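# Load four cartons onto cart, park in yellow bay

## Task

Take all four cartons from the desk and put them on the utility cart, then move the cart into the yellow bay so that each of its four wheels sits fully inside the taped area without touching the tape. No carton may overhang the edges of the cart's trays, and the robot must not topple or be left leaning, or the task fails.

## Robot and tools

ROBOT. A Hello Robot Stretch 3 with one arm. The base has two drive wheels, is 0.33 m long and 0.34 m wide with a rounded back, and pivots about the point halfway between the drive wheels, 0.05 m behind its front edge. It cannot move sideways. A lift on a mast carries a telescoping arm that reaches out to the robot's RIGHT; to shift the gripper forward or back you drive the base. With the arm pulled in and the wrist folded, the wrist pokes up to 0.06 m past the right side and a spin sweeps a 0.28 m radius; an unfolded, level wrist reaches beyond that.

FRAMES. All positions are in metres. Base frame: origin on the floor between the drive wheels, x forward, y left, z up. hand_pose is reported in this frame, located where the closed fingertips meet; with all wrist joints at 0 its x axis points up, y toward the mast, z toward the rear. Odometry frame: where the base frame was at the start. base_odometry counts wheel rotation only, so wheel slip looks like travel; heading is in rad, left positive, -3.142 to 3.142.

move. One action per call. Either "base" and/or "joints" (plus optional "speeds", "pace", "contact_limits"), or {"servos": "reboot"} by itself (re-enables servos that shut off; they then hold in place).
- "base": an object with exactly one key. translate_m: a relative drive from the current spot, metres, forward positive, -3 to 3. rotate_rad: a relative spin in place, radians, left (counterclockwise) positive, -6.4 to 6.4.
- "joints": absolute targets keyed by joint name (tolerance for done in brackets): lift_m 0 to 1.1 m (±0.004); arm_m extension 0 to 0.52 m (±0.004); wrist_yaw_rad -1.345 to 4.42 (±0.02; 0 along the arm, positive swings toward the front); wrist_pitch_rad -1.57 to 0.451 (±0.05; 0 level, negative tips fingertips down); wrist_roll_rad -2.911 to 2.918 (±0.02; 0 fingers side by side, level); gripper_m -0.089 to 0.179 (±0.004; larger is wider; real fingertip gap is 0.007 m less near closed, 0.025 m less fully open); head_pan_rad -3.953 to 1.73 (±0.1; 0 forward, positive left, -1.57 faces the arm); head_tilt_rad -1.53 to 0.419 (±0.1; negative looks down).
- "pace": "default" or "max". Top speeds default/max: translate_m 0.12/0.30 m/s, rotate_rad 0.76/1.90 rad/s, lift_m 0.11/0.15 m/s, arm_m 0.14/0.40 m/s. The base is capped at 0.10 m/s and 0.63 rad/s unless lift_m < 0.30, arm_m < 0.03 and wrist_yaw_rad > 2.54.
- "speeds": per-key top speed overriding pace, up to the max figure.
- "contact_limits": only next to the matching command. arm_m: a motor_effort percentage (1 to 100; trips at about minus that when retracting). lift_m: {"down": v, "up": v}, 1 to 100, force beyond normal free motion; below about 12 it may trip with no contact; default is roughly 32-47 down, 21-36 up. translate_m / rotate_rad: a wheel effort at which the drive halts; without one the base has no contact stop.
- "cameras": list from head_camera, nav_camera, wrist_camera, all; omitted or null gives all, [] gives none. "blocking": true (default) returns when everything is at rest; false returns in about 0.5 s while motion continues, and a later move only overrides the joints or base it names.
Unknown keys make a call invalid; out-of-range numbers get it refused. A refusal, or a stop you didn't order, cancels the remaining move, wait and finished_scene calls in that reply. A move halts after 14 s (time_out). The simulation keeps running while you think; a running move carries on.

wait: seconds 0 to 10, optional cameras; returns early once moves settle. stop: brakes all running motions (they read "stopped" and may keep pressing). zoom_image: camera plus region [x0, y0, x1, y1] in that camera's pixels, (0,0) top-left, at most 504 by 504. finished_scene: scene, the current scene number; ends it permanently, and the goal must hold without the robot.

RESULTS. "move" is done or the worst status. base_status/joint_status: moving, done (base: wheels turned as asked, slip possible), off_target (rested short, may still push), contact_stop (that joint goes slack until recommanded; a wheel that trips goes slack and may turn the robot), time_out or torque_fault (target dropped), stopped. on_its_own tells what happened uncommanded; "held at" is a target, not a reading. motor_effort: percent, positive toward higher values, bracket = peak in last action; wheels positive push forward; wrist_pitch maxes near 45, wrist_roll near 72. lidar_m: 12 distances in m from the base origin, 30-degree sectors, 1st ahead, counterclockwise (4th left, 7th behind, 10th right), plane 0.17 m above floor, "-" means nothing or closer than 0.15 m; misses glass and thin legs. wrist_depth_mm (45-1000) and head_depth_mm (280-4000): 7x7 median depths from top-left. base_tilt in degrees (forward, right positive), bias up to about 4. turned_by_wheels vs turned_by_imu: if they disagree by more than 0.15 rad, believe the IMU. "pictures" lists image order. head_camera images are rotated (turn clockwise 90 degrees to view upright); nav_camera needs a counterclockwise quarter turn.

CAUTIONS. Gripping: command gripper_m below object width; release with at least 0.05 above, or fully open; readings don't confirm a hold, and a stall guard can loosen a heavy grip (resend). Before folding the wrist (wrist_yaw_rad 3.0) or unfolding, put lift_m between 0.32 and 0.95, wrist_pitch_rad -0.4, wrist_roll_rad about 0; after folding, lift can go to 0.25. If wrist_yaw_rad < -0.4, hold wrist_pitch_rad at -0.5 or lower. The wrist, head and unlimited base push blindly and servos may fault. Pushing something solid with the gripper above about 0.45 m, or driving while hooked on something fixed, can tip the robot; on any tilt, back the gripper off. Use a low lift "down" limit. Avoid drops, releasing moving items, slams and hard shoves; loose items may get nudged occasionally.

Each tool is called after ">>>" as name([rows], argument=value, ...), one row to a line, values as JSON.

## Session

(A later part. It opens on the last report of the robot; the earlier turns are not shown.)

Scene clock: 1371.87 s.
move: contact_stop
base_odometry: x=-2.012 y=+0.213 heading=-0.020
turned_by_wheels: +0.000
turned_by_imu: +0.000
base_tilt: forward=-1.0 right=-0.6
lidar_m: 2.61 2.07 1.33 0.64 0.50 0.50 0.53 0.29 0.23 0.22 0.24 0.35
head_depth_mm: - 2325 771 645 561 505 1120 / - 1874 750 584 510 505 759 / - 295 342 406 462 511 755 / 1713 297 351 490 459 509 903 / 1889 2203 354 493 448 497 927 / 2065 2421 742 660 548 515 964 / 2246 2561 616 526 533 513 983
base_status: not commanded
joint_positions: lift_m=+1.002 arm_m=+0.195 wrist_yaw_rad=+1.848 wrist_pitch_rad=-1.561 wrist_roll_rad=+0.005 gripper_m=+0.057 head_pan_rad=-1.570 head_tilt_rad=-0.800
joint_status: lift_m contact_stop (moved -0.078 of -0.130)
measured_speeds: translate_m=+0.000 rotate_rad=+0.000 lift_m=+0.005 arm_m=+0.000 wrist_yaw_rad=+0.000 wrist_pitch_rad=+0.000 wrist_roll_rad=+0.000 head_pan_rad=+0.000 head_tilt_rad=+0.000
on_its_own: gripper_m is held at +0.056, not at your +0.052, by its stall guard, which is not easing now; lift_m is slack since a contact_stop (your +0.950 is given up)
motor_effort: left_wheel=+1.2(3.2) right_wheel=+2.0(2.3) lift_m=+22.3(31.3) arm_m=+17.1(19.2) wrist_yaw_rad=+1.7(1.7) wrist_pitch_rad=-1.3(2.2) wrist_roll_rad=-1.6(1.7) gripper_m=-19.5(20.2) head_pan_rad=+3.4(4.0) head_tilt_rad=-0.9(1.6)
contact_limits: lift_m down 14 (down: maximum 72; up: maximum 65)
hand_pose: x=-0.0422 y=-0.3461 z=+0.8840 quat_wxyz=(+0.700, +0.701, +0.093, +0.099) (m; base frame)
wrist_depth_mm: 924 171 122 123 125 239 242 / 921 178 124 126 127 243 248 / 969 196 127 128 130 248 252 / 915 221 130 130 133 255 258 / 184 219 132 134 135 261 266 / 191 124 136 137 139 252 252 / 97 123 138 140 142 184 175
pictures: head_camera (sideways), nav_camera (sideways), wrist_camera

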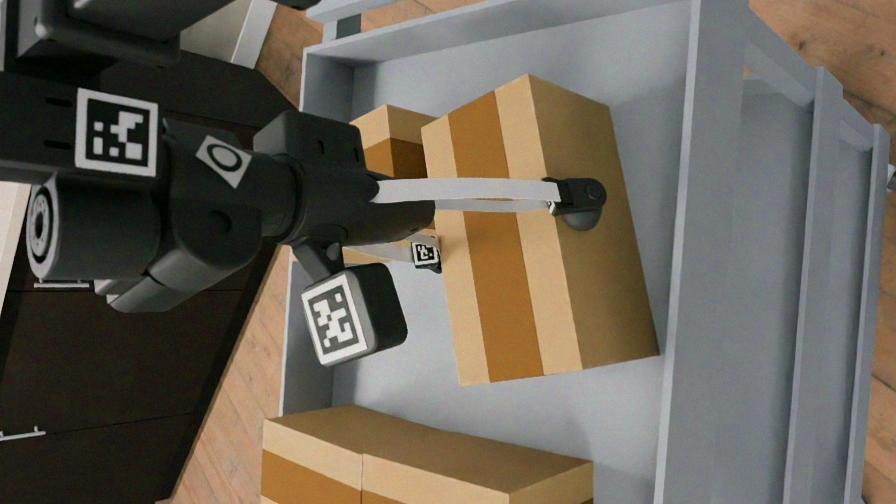

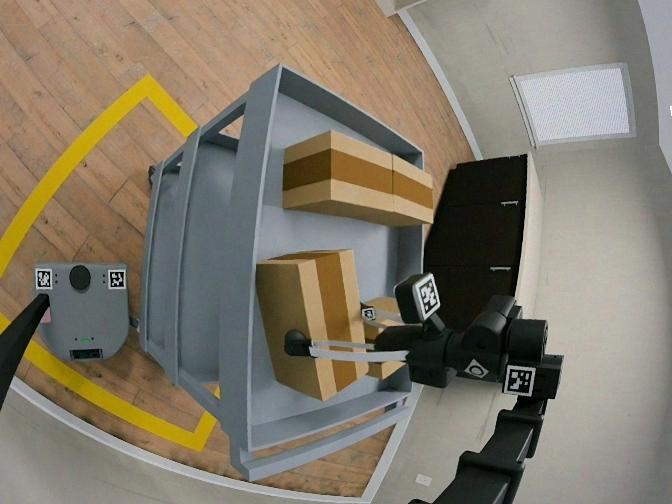

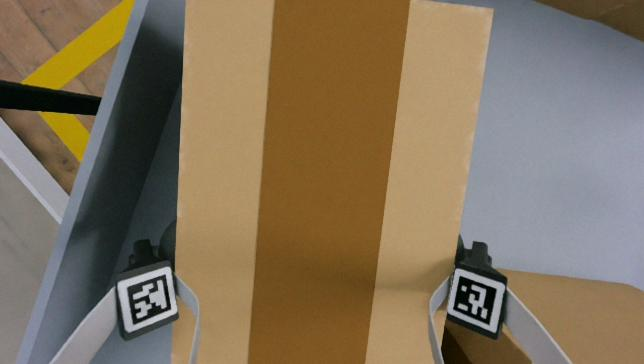

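>>> move(joints={"gripper_m":0.12}, cameras=[])

>>> move(joints={"lift_m":1.1}, speeds={"lift_m":0.05})

Scene clock: 1377.77 s.
move: done
base_odometry: x=-2.012 y=+0.213 heading=-0.020
turned_by_wheels: +0.000
turned_by_imu: +0.001
base_tilt: forward=-0.9 right=-0.5
lidar_m: 2.62 2.07 1.33 0.64 0.50 0.50 0.53 0.29 0.23 0.22 0.24 0.35
head_depth_mm: - 2336 769 646 560 505 1126 / - 1874 750 579 511 505 758 / - 294 341 412 461 511 756 / 1728 295 350 496 459 508 903 / 1890 2212 353 492 448 496 929 / 2073 2423 740 662 549 515 966 / 2236 2531 617 526 533 512 986
base_status: not commanded
joint_positions: lift_m=+1.003 arm_m=+0.195 wrist_yaw_rad=+1.848 wrist_pitch_rad=-1.560 wrist_roll_rad=+0.005 gripper_m=+0.120 head_pan_rad=-1.570 head_tilt_rad=-0.800
joint_status: all done
measured_speeds: all 0
on_its_own: lift_m is slack since a contact_stop (your +0.950 is given up)
motor_effort: left_wheel=+1.7(3.2) right_wheel=+2.0(2.1) lift_m=+29.0(29.1) arm_m=+14.9(16.1) wrist_yaw_rad=+1.1(1.6) wrist_pitch_rad=-1.4(1.7) wrist_roll_rad=-1.6(1.6) gripper_m=-0.7(85.3) head_pan_rad=+4.7(5.4) head_tilt_rad=+0.6(1.0)
contact_limits: lift_m down 14 (down: maximum 72; up: maximum 65)
hand_pose: x=-0.0419 y=-0.3461 z=+0.8852 quat_wxyz=(+0.700, +0.701, +0.093, +0.100) (m; base frame)
wrist_depth_mm: 943 170 123 124 125 241 242 / 960 178 125 126 128 246 249 / - 194 128 129 131 251 251 / 889 219 131 131 134 255 259 / 184 208 134 134 137 261 266 / 187 125 137 138 140 255 248 / 103 125 139 140 142 186 176
pictures: none
No camera images: "cameras" was empty.

Scene clock: 1380.23 s.
move: done
base_odometry: x=-2.012 y=+0.213 heading=-0.020
turned_by_wheels: +0.000
turned_by_imu: +0.000
base_tilt: forward=-1.0 right=-0.6
lidar_m: 2.61 2.07 1.33 0.64 0.50 0.50 0.53 0.29 0.22 0.22 0.24 0.35
head_depth_mm: 1839 2228 770 645 561 506 1122 / 1535 1831 757 579 511 504 757 / - 291 319 377 476 510 756 / 1782 380 477 507 459 509 904 / 1911 - 770 663 447 496 929 / 2063 2415 740 661 548 516 966 / 2244 2555 615 527 533 512 983
base_status: not commanded
joint_positions: lift_m=+1.100 arm_m=+0.195 wrist_yaw_rad=+1.848 wrist_pitch_rad=-1.564 wrist_roll_rad=+0.005 gripper_m=+0.120 head_pan_rad=-1.570 head_tilt_rad=-0.800
joint_status: all done
measured_speeds: all 0
motor_effort: left_wheel=+2.8(3.1) right_wheel=+2.1(2.3) lift_m=+32.0(35.0) arm_m=+13.5(15.4) wrist_yaw_rad=+0.9(1.5) wrist_pitch_rad=-1.0(1.5) wrist_roll_rad=-1.5(1.6) gripper_m=+0.0(1.6) head_pan_rad=+3.6(5.0) head_tilt_rad=+0.6(1.8)
hand_pose: x=-0.0427 y=-0.3463 z=+0.9823 quat_wxyz=(+0.700, +0.701, +0.094, +0.099) (m; base frame)
wrist_depth_mm: - - 278 - 314 290 250 / - - 261 219 221 - 309 / - 923 225 225 227 - - / - - 229 230 231 - - / - 282 233 233 236 332 363 / - 124 239 242 244 249 250 / - 300 243 245 255 250 253
pictures: head_camera (sideways), nav_camera (sideways), wrist_camera

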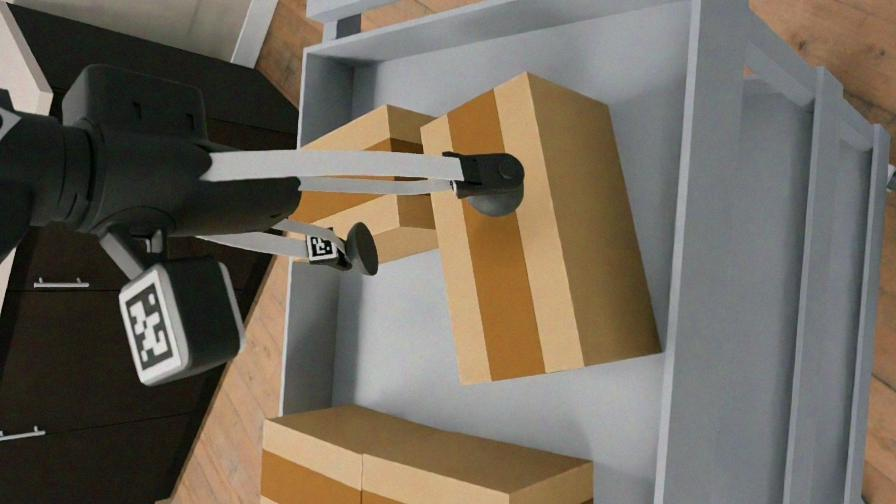

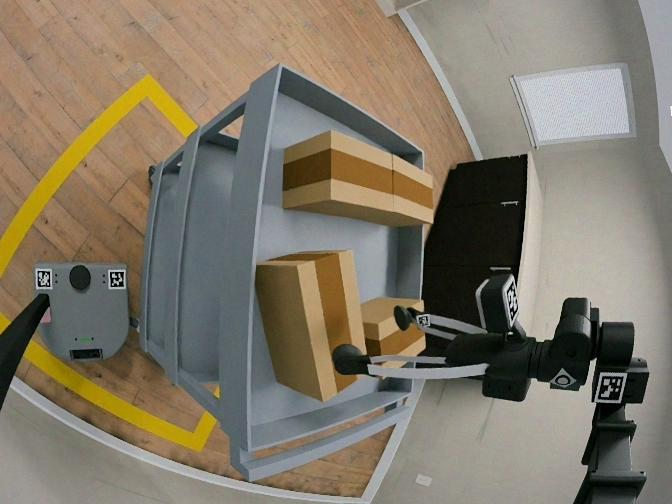

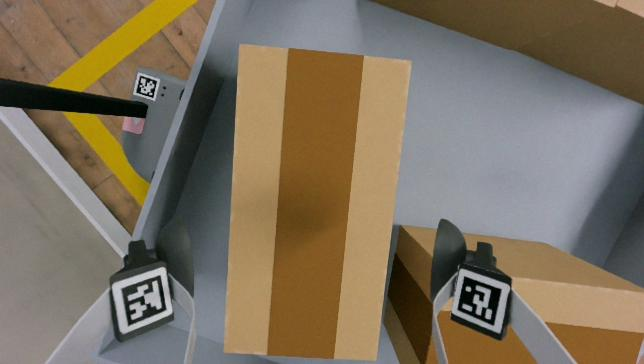

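>>> move(joints={"arm_m":0.08,"wrist_yaw_rad":0}, cameras=[])

>>> move(base={"translate_m":0.9}, joints={"head_pan_rad":-2.4,"head_tilt_rad":-0.7})

Scene clock: 1388.57 s.
move: done
base_odometry: x=-2.012 y=+0.213 heading=-0.020
turned_by_wheels: +0.000
turned_by_imu: +0.001
base_tilt: forward=-1.0 right=-0.6
lidar_m: 2.61 2.07 1.33 0.64 0.50 0.50 0.53 0.29 0.23 0.22 0.24 0.35
head_depth_mm: - 2364 771 645 561 505 1123 / - - 768 659 458 493 759 / - - - - 476 511 756 / - - - - 459 509 906 / 1899 2234 769 492 447 496 929 / 2073 2413 739 661 535 514 968 / 2261 2565 616 526 532 512 982
base_status: not commanded
joint_positions: lift_m=+1.100 arm_m=+0.080 wrist_yaw_rad=+0.002 wrist_pitch_rad=-1.564 wrist_roll_rad=+0.005 gripper_m=+0.120 head_pan_rad=-1.570 head_tilt_rad=-0.800
joint_status: all done
measured_speeds: all 0
motor_effort: left_wheel=+2.7(3.3) right_wheel=+1.9(2.2) lift_m=+30.6(31.2) arm_m=-20.0(21.3) wrist_yaw_rad=-1.6(3.7) wrist_pitch_rad=-0.6(1.0) wrist_roll_rad=-1.5(1.6) gripper_m=-0.4(1.3) head_pan_rad=+4.6(5.1) head_tilt_rad=+1.6(2.3)
hand_pose: x=-0.0217 y=-0.2025 z=+0.9823 quat_wxyz=(+0.501, +0.498, -0.502, -0.500) (m; base frame)
wrist_depth_mm: 243 290 213 214 216 220 282 / - - 218 219 221 303 287 / 278 - 221 - - 314 285 / - - - - 327 310 300 / - - - - - - - / - 124 - - - - - / 100 - - - - - -
pictures: none
No camera images: "cameras" was empty.

Scene clock: 1398.67 s.
move: done
base_odometry: x=-1.112 y=+0.195 heading=-0.020
turned_by_wheels: +0.000
turned_by_imu: +0.007
base_tilt: forward=-0.9 right=-0.6
lidar_m: 2.48 1.75 1.52 1.55 1.24 1.23 0.88 0.59 0.79 2.40 2.36 2.24
head_depth_mm: - 1197 881 1217 1494 1359 1171 / - 1057 814 804 1104 1327 1171 / 2700 2725 833 780 962 1249 1168 / 2622 2751 871 1191 1245 1287 1168 / 2527 2765 921 1191 1416 1340 1161 / 2456 2220 2284 1925 1573 1336 1154 / 1900 2063 2268 1920 1562 327 1149
base_status: done
joint_positions: lift_m=+1.100 arm_m=+0.080 wrist_yaw_rad=+0.002 wrist_pitch_rad=-1.564 wrist_roll_rad=+0.005 gripper_m=+0.120 head_pan_rad=-2.400 head_tilt_rad=-0.700
joint_status: all done
measured_speeds: all 0
motor_effort: left_wheel=+0.6(8.0) right_wheel=+8.2(13.0) lift_m=+27.9(30.9) arm_m=-18.5(20.6) wrist_yaw_rad=-2.0(2.4) wrist_pitch_rad=-0.7(1.0) wrist_roll_rad=-1.6(1.6) gripper_m=+0.2(1.3) head_pan_rad=+5.3(8.3) head_tilt_rad=-4.5(5.6)
hand_pose: x=-0.0217 y=-0.2025 z=+0.9823 quat_wxyz=(+0.501, +0.498, -0.502, -0.500) (m; base frame)
wrist_depth_mm: - - - - - - 628 / - - - - - - 632 / - - - - - - 658 / - - - 976 - - - / - - - - - - - / - 124 - - - - - / 100 - - - - - -
pictures: head_camera (sideways), nav_camera (sideways), wrist_camera

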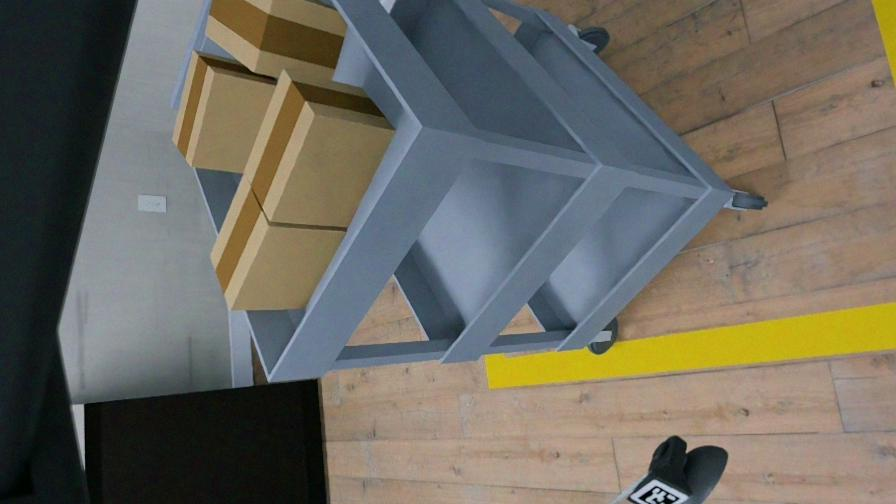

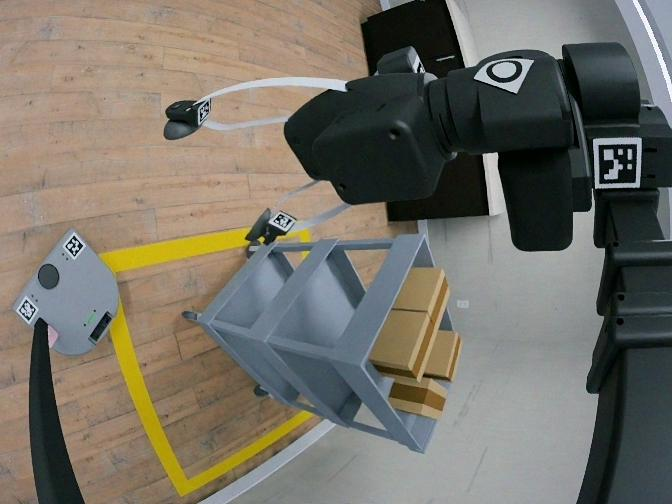

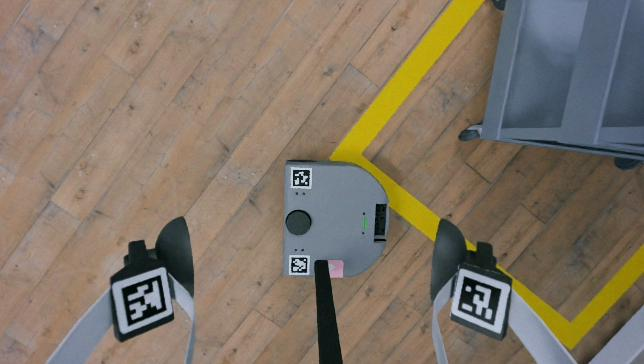

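>>> move(joints={"lift_m":0.9,"wrist_pitch_rad":-0.4,"gripper_m":0.037,"wrist_roll_rad":0}, cameras=[])

>>> move(joints={"wrist_yaw_rad":2.886,"arm_m":0}, cameras=[])

>>> move(joints={"lift_m":0.28,"head_pan_rad":0,"head_tilt_rad":-0.6}, base={"rotate_rad":-1.571}, cameras=[])

>>> move(base={"translate_m":1.0}, cameras=[])

>>> move(base={"rotate_rad":-2.06})

Scene clock: 1435.67 s.
move: done
base_odometry: x=-1.112 y=+0.195 heading=-0.020
turned_by_wheels: +0.000
turned_by_imu: +0.001
base_tilt: forward=-0.9 right=-0.6
lidar_m: 2.47 1.75 1.52 1.55 1.24 1.23 0.88 0.59 0.79 2.40 2.36 2.25
head_depth_mm: 2080 1196 882 1216 1495 1365 - / 2523 1054 812 805 1103 1382 - / 2566 2752 833 779 962 - - / 2501 2767 870 1194 1040 - 1119 / 2456 2771 921 1188 1461 - 1137 / 2336 2199 2269 1921 - - 1154 / 1924 2055 2268 2022 - 1266 1150
base_status: not commanded
joint_positions: lift_m=+0.900 arm_m=+0.080 wrist_yaw_rad=+0.002 wrist_pitch_rad=-0.420 wrist_roll_rad=+0.005 gripper_m=+0.037 head_pan_rad=-2.400 head_tilt_rad=-0.700
joint_status: all done
measured_speeds: all 0
motor_effort: left_wheel=+0.0(1.7) right_wheel=+8.6(8.6) lift_m=+25.5(27.2) arm_m=-17.4(18.0) wrist_yaw_rad=-1.7(2.2) wrist_pitch_rad=+4.1(4.9) wrist_roll_rad=-1.4(2.8) gripper_m=+0.0(89.4) head_pan_rad=+3.5(5.0) head_tilt_rad=-4.0(5.8)
hand_pose: x=-0.0212 y=-0.4491 z=+0.9121 quat_wxyz=(+0.690, +0.148, -0.693, -0.148) (m; base frame)
wrist_depth_mm: - - - - - - - / - - - - - - - / - - - - - - - / - - - - - - - / - - - - - - - / - - 132 150 - - - / - - - - - - -
pictures: none
No camera images: "cameras" was empty.

Scene clock: 1438.10 s.
move: done
base_odometry: x=-1.112 y=+0.195 heading=-0.020
turned_by_wheels: +0.000
turned_by_imu: +0.000
base_tilt: forward=-0.9 right=-0.6
lidar_m: 2.47 1.75 1.52 1.54 1.24 1.23 0.89 0.59 0.79 2.39 2.36 2.24
head_depth_mm: 2071 1195 880 1214 1491 1362 - / 2492 1052 813 805 1106 1386 - / 2573 2726 834 779 964 - - / 2522 2739 870 1193 1039 - 1114 / 2463 2743 920 1188 - - 1141 / 2318 2204 2262 1920 - - 1156 / 1928 2055 2273 1919 1660 - 1128
base_status: not commanded
joint_positions: lift_m=+0.900 arm_m=+0.001 wrist_yaw_rad=+2.884 wrist_pitch_rad=-0.420 wrist_roll_rad=+0.005 gripper_m=+0.037 head_pan_rad=-2.400 head_tilt_rad=-0.700
joint_status: all done
measured_speeds: all 0
motor_effort: left_wheel=-0.4(1.1) right_wheel=+8.2(8.6) lift_m=+25.8(26.0) arm_m=-20.3(21.7) wrist_yaw_rad=+1.3(3.6) wrist_pitch_rad=+4.2(4.3) wrist_roll_rad=-1.4(1.6) gripper_m=-0.4(1.1) head_pan_rad=+5.0(5.0) head_tilt_rad=-5.0(5.9)
hand_pose: x=+0.0358 y=+0.0710 z=+0.9121 quat_wxyz=(+0.236, +0.706, +0.057, +0.665) (m; base frame)
wrist_depth_mm: 127 - - - - - - / - - - - - - - / - - - - - - - / - - - - - - - / - - - - - - - / - - 132 150 - - - / - 98 - - - - -
pictures: none
No camera images: "cameras" was empty.

Scene clock: 1444.57 s.
move: done
base_odometry: x=-1.112 y=+0.195 heading=-1.591
turned_by_wheels: -1.570
turned_by_imu: -1.566
base_tilt: forward=-0.9 right=-0.6
lidar_m: 2.38 2.36 2.24 2.51 1.96 1.52 1.58 1.25 1.23 0.93 0.59 0.77
head_depth_mm: 2411 2107 2258 2265 1768 1446 1228 / 2560 2211 2428 2262 1757 1441 1223 / 2697 2347 2595 2229 1752 1437 1215 / 2855 2504 2763 2223 1743 1432 1212 / 3102 3354 2875 2210 1730 1427 1208 / 3057 3358 3013 2186 1723 1418 1203 / 2728 2977 2991 2177 1710 1409 1200
base_status: done
joint_positions: lift_m=+0.280 arm_m=+0.001 wrist_yaw_rad=+2.885 wrist_pitch_rad=-0.419 wrist_roll_rad=+0.005 gripper_m=+0.037 head_pan_rad=+0.000 head_tilt_rad=-0.600
joint_status: all done
measured_speeds: all 0
motor_effort: left_wheel=+9.4(14.9) right_wheel=-11.2(15.4) lift_m=+25.2(27.3) arm_m=-17.5(20.5) wrist_yaw_rad=+1.0(1.8) wrist_pitch_rad=+3.9(4.2) wrist_roll_rad=-1.5(1.6) gripper_m=-0.1(1.5) head_pan_rad=-4.5(8.1) head_tilt_rad=+2.6(5.8)
hand_pose: x=+0.0358 y=+0.0711 z=+0.2924 quat_wxyz=(+0.235, +0.706, +0.057, +0.666) (m; base frame)
wrist_depth_mm: 127 - - - - - - / - - - - - - - / - 939 950 954 - - - / - 734 748 754 772 788 784 / 576 575 602 612 614 629 633 / 501 - 132 305 521 524 532 / 427 99 264 421 439 447 456
pictures: none
No camera images: "cameras" was empty.

Scene clock: 1454.20 s.
move: done
base_odometry: x=-1.132 y=-0.805 heading=-1.590
turned_by_wheels: +0.000
turned_by_imu: +0.009
base_tilt: forward=-1.0 right=-0.6
lidar_m: 1.51 1.99 1.64 1.85 2.79 2.34 2.33 0.76 0.63 1.95 1.42 1.40
head_depth_mm: 1718 1770 1409 1560 1685 1450 1227 / 1820 1741 1513 1684 1751 1441 1221 / 1924 1720 1623 1825 1745 1434 1219 / 2036 1699 1760 1989 1739 1423 1217 / 2193 2377 2622 2129 1729 1425 1210 / 2278 2509 2711 2190 1718 1415 1204 / 2080 2277 2491 2159 1714 1408 1195
base_status: done
joint_positions: lift_m=+0.280 arm_m=+0.001 wrist_yaw_rad=+2.885 wrist_pitch_rad=-0.419 wrist_roll_rad=+0.005 gripper_m=+0.037 head_pan_rad=+0.000 head_tilt_rad=-0.600
joint_status: not commanded
measured_speeds: all 0
motor_effort: left_wheel=+5.9(12.8) right_wheel=+2.1(8.9) lift_m=+29.5(29.5) arm_m=-11.6(17.9) wrist_yaw_rad=+1.3(1.5) wrist_pitch_rad=+4.0(4.2) wrist_roll_rad=-1.4(1.7) gripper_m=-0.6(1.3) head_pan_rad=-5.0(6.2) head_tilt_rad=+2.5(4.4)
hand_pose: x=+0.0357 y=+0.0711 z=+0.2924 quat_wxyz=(+0.235, +0.706, +0.057, +0.666) (m; base frame)
wrist_depth_mm: 127 - - - - - - / - - - - - - - / - 938 962 971 - - - / - 726 741 748 755 777 780 / 557 579 593 601 619 625 630 / 499 - 132 304 520 522 531 / 438 98 264 419 434 452 456
pictures: none
No camera images: "cameras" was empty.

Scene clock: 1458.20 s.
move: done
base_odometry: x=-1.132 y=-0.805 heading=+2.633
turned_by_wheels: -2.059
turned_by_imu: -2.054
base_tilt: forward=-0.9 right=-0.5
lidar_m: 0.63 1.96 1.41 1.40 1.52 1.99 1.65 1.84 2.79 2.34 2.31 0.76
head_depth_mm: 1490 1657 1823 1024 1716 1447 1223 / 1507 1663 1036 968 1164 1362 1222 / 1519 1683 912 887 1146 1330 1217 / 1527 1668 906 807 1104 1237 1211 / 1536 1676 1038 826 1025 1280 1178 / 1546 1729 1079 1392 1579 1420 1201 / 1555 1741 1965 2121 1715 1412 1198
base_status: done
joint_positions: lift_m=+0.280 arm_m=+0.001 wrist_yaw_rad=+2.885 wrist_pitch_rad=-0.419 wrist_roll_rad=+0.005 gripper_m=+0.037 head_pan_rad=+0.000 head_tilt_rad=-0.600
joint_status: not commanded
measured_speeds: all 0
motor_effort: left_wheel=+10.8(15.6) right_wheel=-9.6(15.2) lift_m=+31.3(31.3) arm_m=-20.0(20.6) wrist_yaw_rad=+0.9(1.4) wrist_pitch_rad=+3.9(4.2) wrist_roll_rad=-1.4(1.6) gripper_m=+0.0(1.2) head_pan_rad=-4.5(5.8) head_tilt_rad=+2.0(3.1)
hand_pose: x=+0.0357 y=+0.0711 z=+0.2924 quat_wxyz=(+0.235, +0.706, +0.057, +0.666) (m; base frame)
wrist_depth_mm: 127 - - - - - - / - - - - - - - / - 948 972 988 - - - / - 723 728 740 751 765 829 / 567 574 609 608 620 624 631 / 500 - 132 304 522 523 525 / 433 99 265 419 435 447 454
pictures: head_camera (sideways), nav_camera (sideways), wrist_camera

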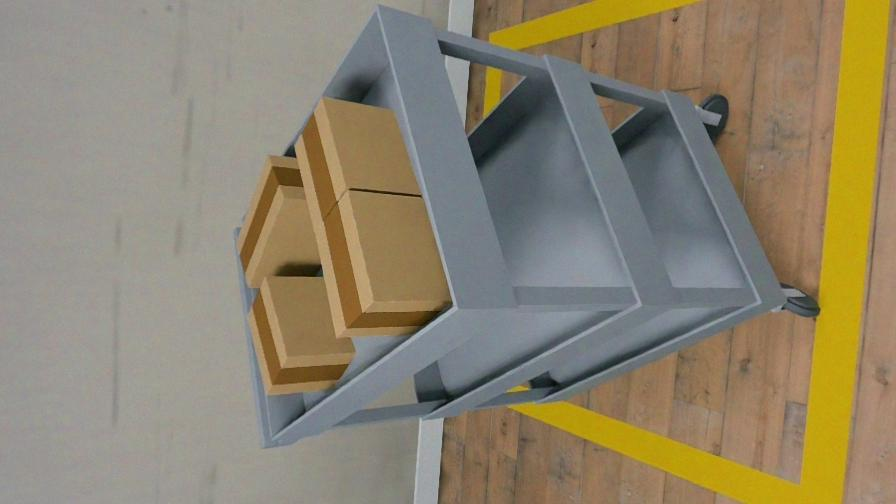

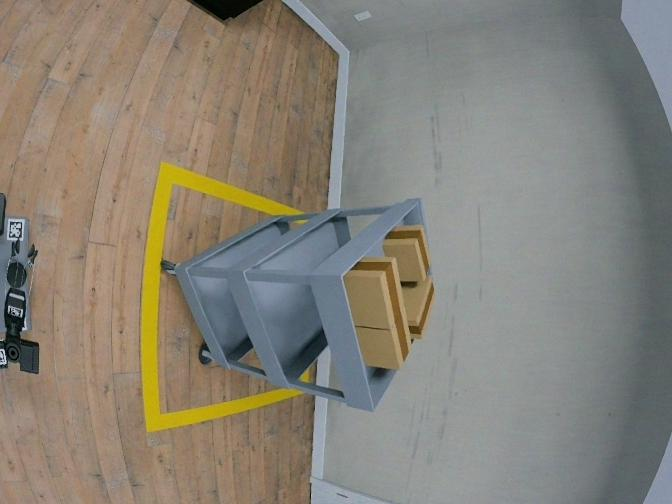

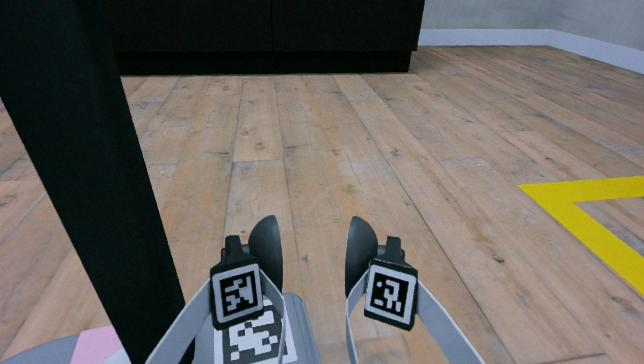

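>>> move(base={"translate_m":0.61}, speeds={"translate_m":0.06}, cameras=[])

>>> move(base={"translate_m":-0.5}, speeds={"translate_m":0.08})

Scene clock: 1478.40 s.
move: done
base_odometry: x=-1.665 y=-0.508 heading=+2.633
turned_by_wheels: +0.000
turned_by_imu: +0.007
base_tilt: forward=-0.9 right=-0.6
lidar_m: - 0.16 1.95 1.32 1.44 2.18 2.27 2.43 2.57 2.39 0.15 -
head_depth_mm: 975 1079 1208 1350 645 428 443 / 979 1086 1223 752 595 426 377 / 987 1095 1230 659 632 425 360 / 995 1108 1241 683 651 553 358 / 1004 1117 1258 651 597 552 365 / 1011 1128 1273 748 553 548 456 / 1020 1137 1281 748 626 575 1173
base_status: done
joint_positions: lift_m=+0.280 arm_m=+0.001 wrist_yaw_rad=+2.885 wrist_pitch_rad=-0.419 wrist_roll_rad=+0.005 gripper_m=+0.037 head_pan_rad=+0.000 head_tilt_rad=-0.600
joint_status: not commanded
measured_speeds: all 0
motor_effort: left_wheel=+14.2(23.0) right_wheel=+13.3(17.5) lift_m=+32.4(32.6) arm_m=-16.3(19.6) wrist_yaw_rad=+0.2(1.6) wrist_pitch_rad=+3.9(4.2) wrist_roll_rad=-1.5(1.7) gripper_m=-0.5(1.5) head_pan_rad=-4.7(5.7) head_tilt_rad=-0.2(2.3)
hand_pose: x=+0.0356 y=+0.0712 z=+0.2925 quat_wxyz=(+0.235, +0.706, +0.057, +0.666) (m; base frame)
wrist_depth_mm: 127 - - - - - - / - - - - - - - / - 946 957 960 - - - / - 723 738 750 761 - - / 575 574 596 575 596 - - / 497 - 132 305 - - - / 435 98 264 422 438 84 -
pictures: none
No camera images: "cameras" was empty.

Scene clock: 1485.60 s.
move: done
base_odometry: x=-1.228 y=-0.751 heading=+2.634
turned_by_wheels: +0.000
turned_by_imu: -0.003
base_tilt: forward=-0.9 right=-0.5
lidar_m: 0.56 1.84 1.40 1.39 1.50 2.10 1.75 1.95 2.37 2.45 2.18 0.66
head_depth_mm: 1400 1550 1707 894 1612 1444 1223 / 1412 1568 1035 855 1116 1274 1225 / 1419 1579 976 793 1081 1205 1208 / 1433 1590 1039 751 1011 984 1161 / 1436 1599 992 790 1065 1228 1171 / 1454 1615 1035 1287 1489 1416 1206 / 1459 1625 1841 2017 1706 1412 1196
base_status: done
joint_positions: lift_m=+0.280 arm_m=+0.001 wrist_yaw_rad=+2.885 wrist_pitch_rad=-0.419 wrist_roll_rad=+0.005 gripper_m=+0.037 head_pan_rad=+0.000 head_tilt_rad=-0.600
joint_status: not commanded
measured_speeds: all 0
motor_effort: left_wheel=+2.1(10.2) right_wheel=-10.5(14.4) lift_m=+25.6(32.4) arm_m=-14.4(16.7) wrist_yaw_rad=+0.3(1.0) wrist_pitch_rad=+3.8(4.1) wrist_roll_rad=-1.4(1.6) gripper_m=+0.4(1.4) head_pan_rad=-2.8(5.3) head_tilt_rad=-1.2(2.3)
hand_pose: x=+0.0356 y=+0.0712 z=+0.2925 quat_wxyz=(+0.235, +0.706, +0.057, +0.666) (m; base frame)
wrist_depth_mm: 127 - - - - - - / - - - - - - - / - 924 963 991 - - - / - 741 752 741 762 811 820 / 572 580 603 605 615 625 629 / 498 - 132 306 525 517 534 / 433 99 263 425 432 448 460
pictures: head_camera (sideways), nav_camera (sideways), wrist_camera

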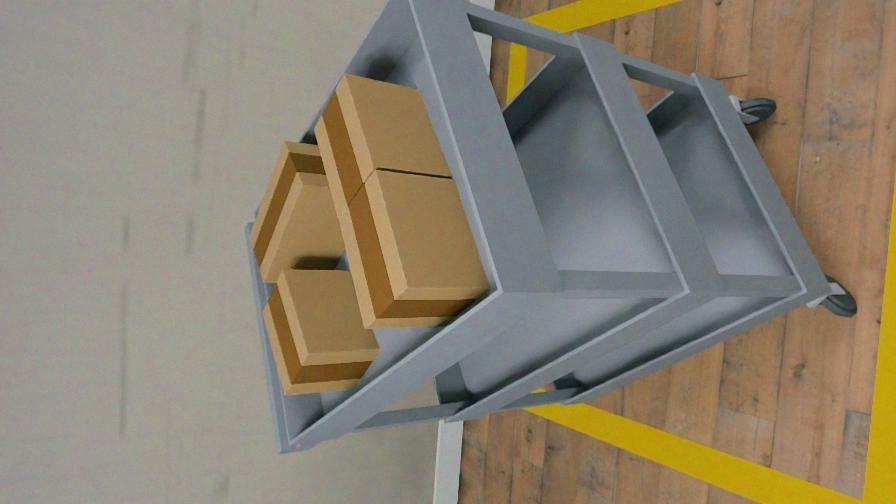

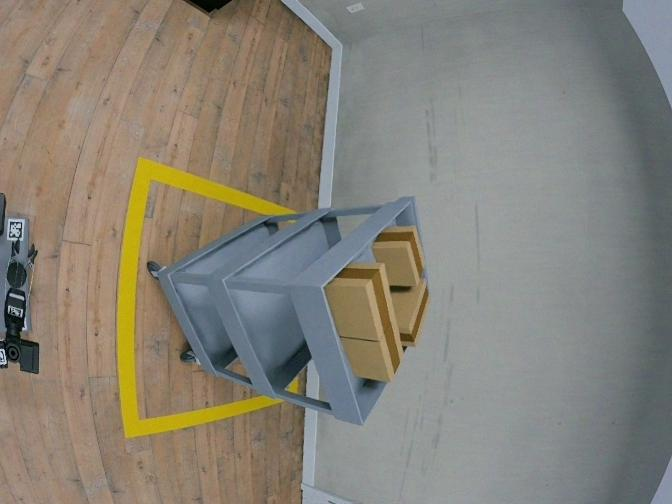

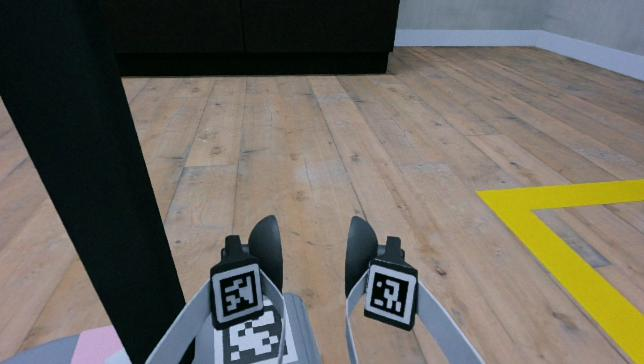

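>>> zoom_image(camera="head_camera", region=[400, 300, 700, 468])

>>> zoom_image(camera="head_camera", region=[460, 0, 660, 112])

Scaled by 1.680 from the camera's 896x504 image, which has a finer 1280x720 frame.

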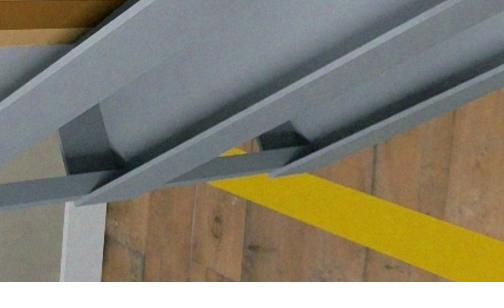

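Scaled by 2.520 from the camera's 896x504 image, which has a finer 1280x720 frame.

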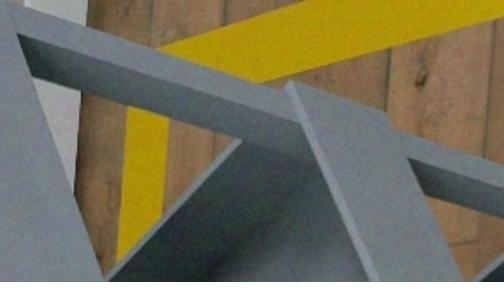

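>>> finished_scene(scene=1)

The scene is finished: the task was done.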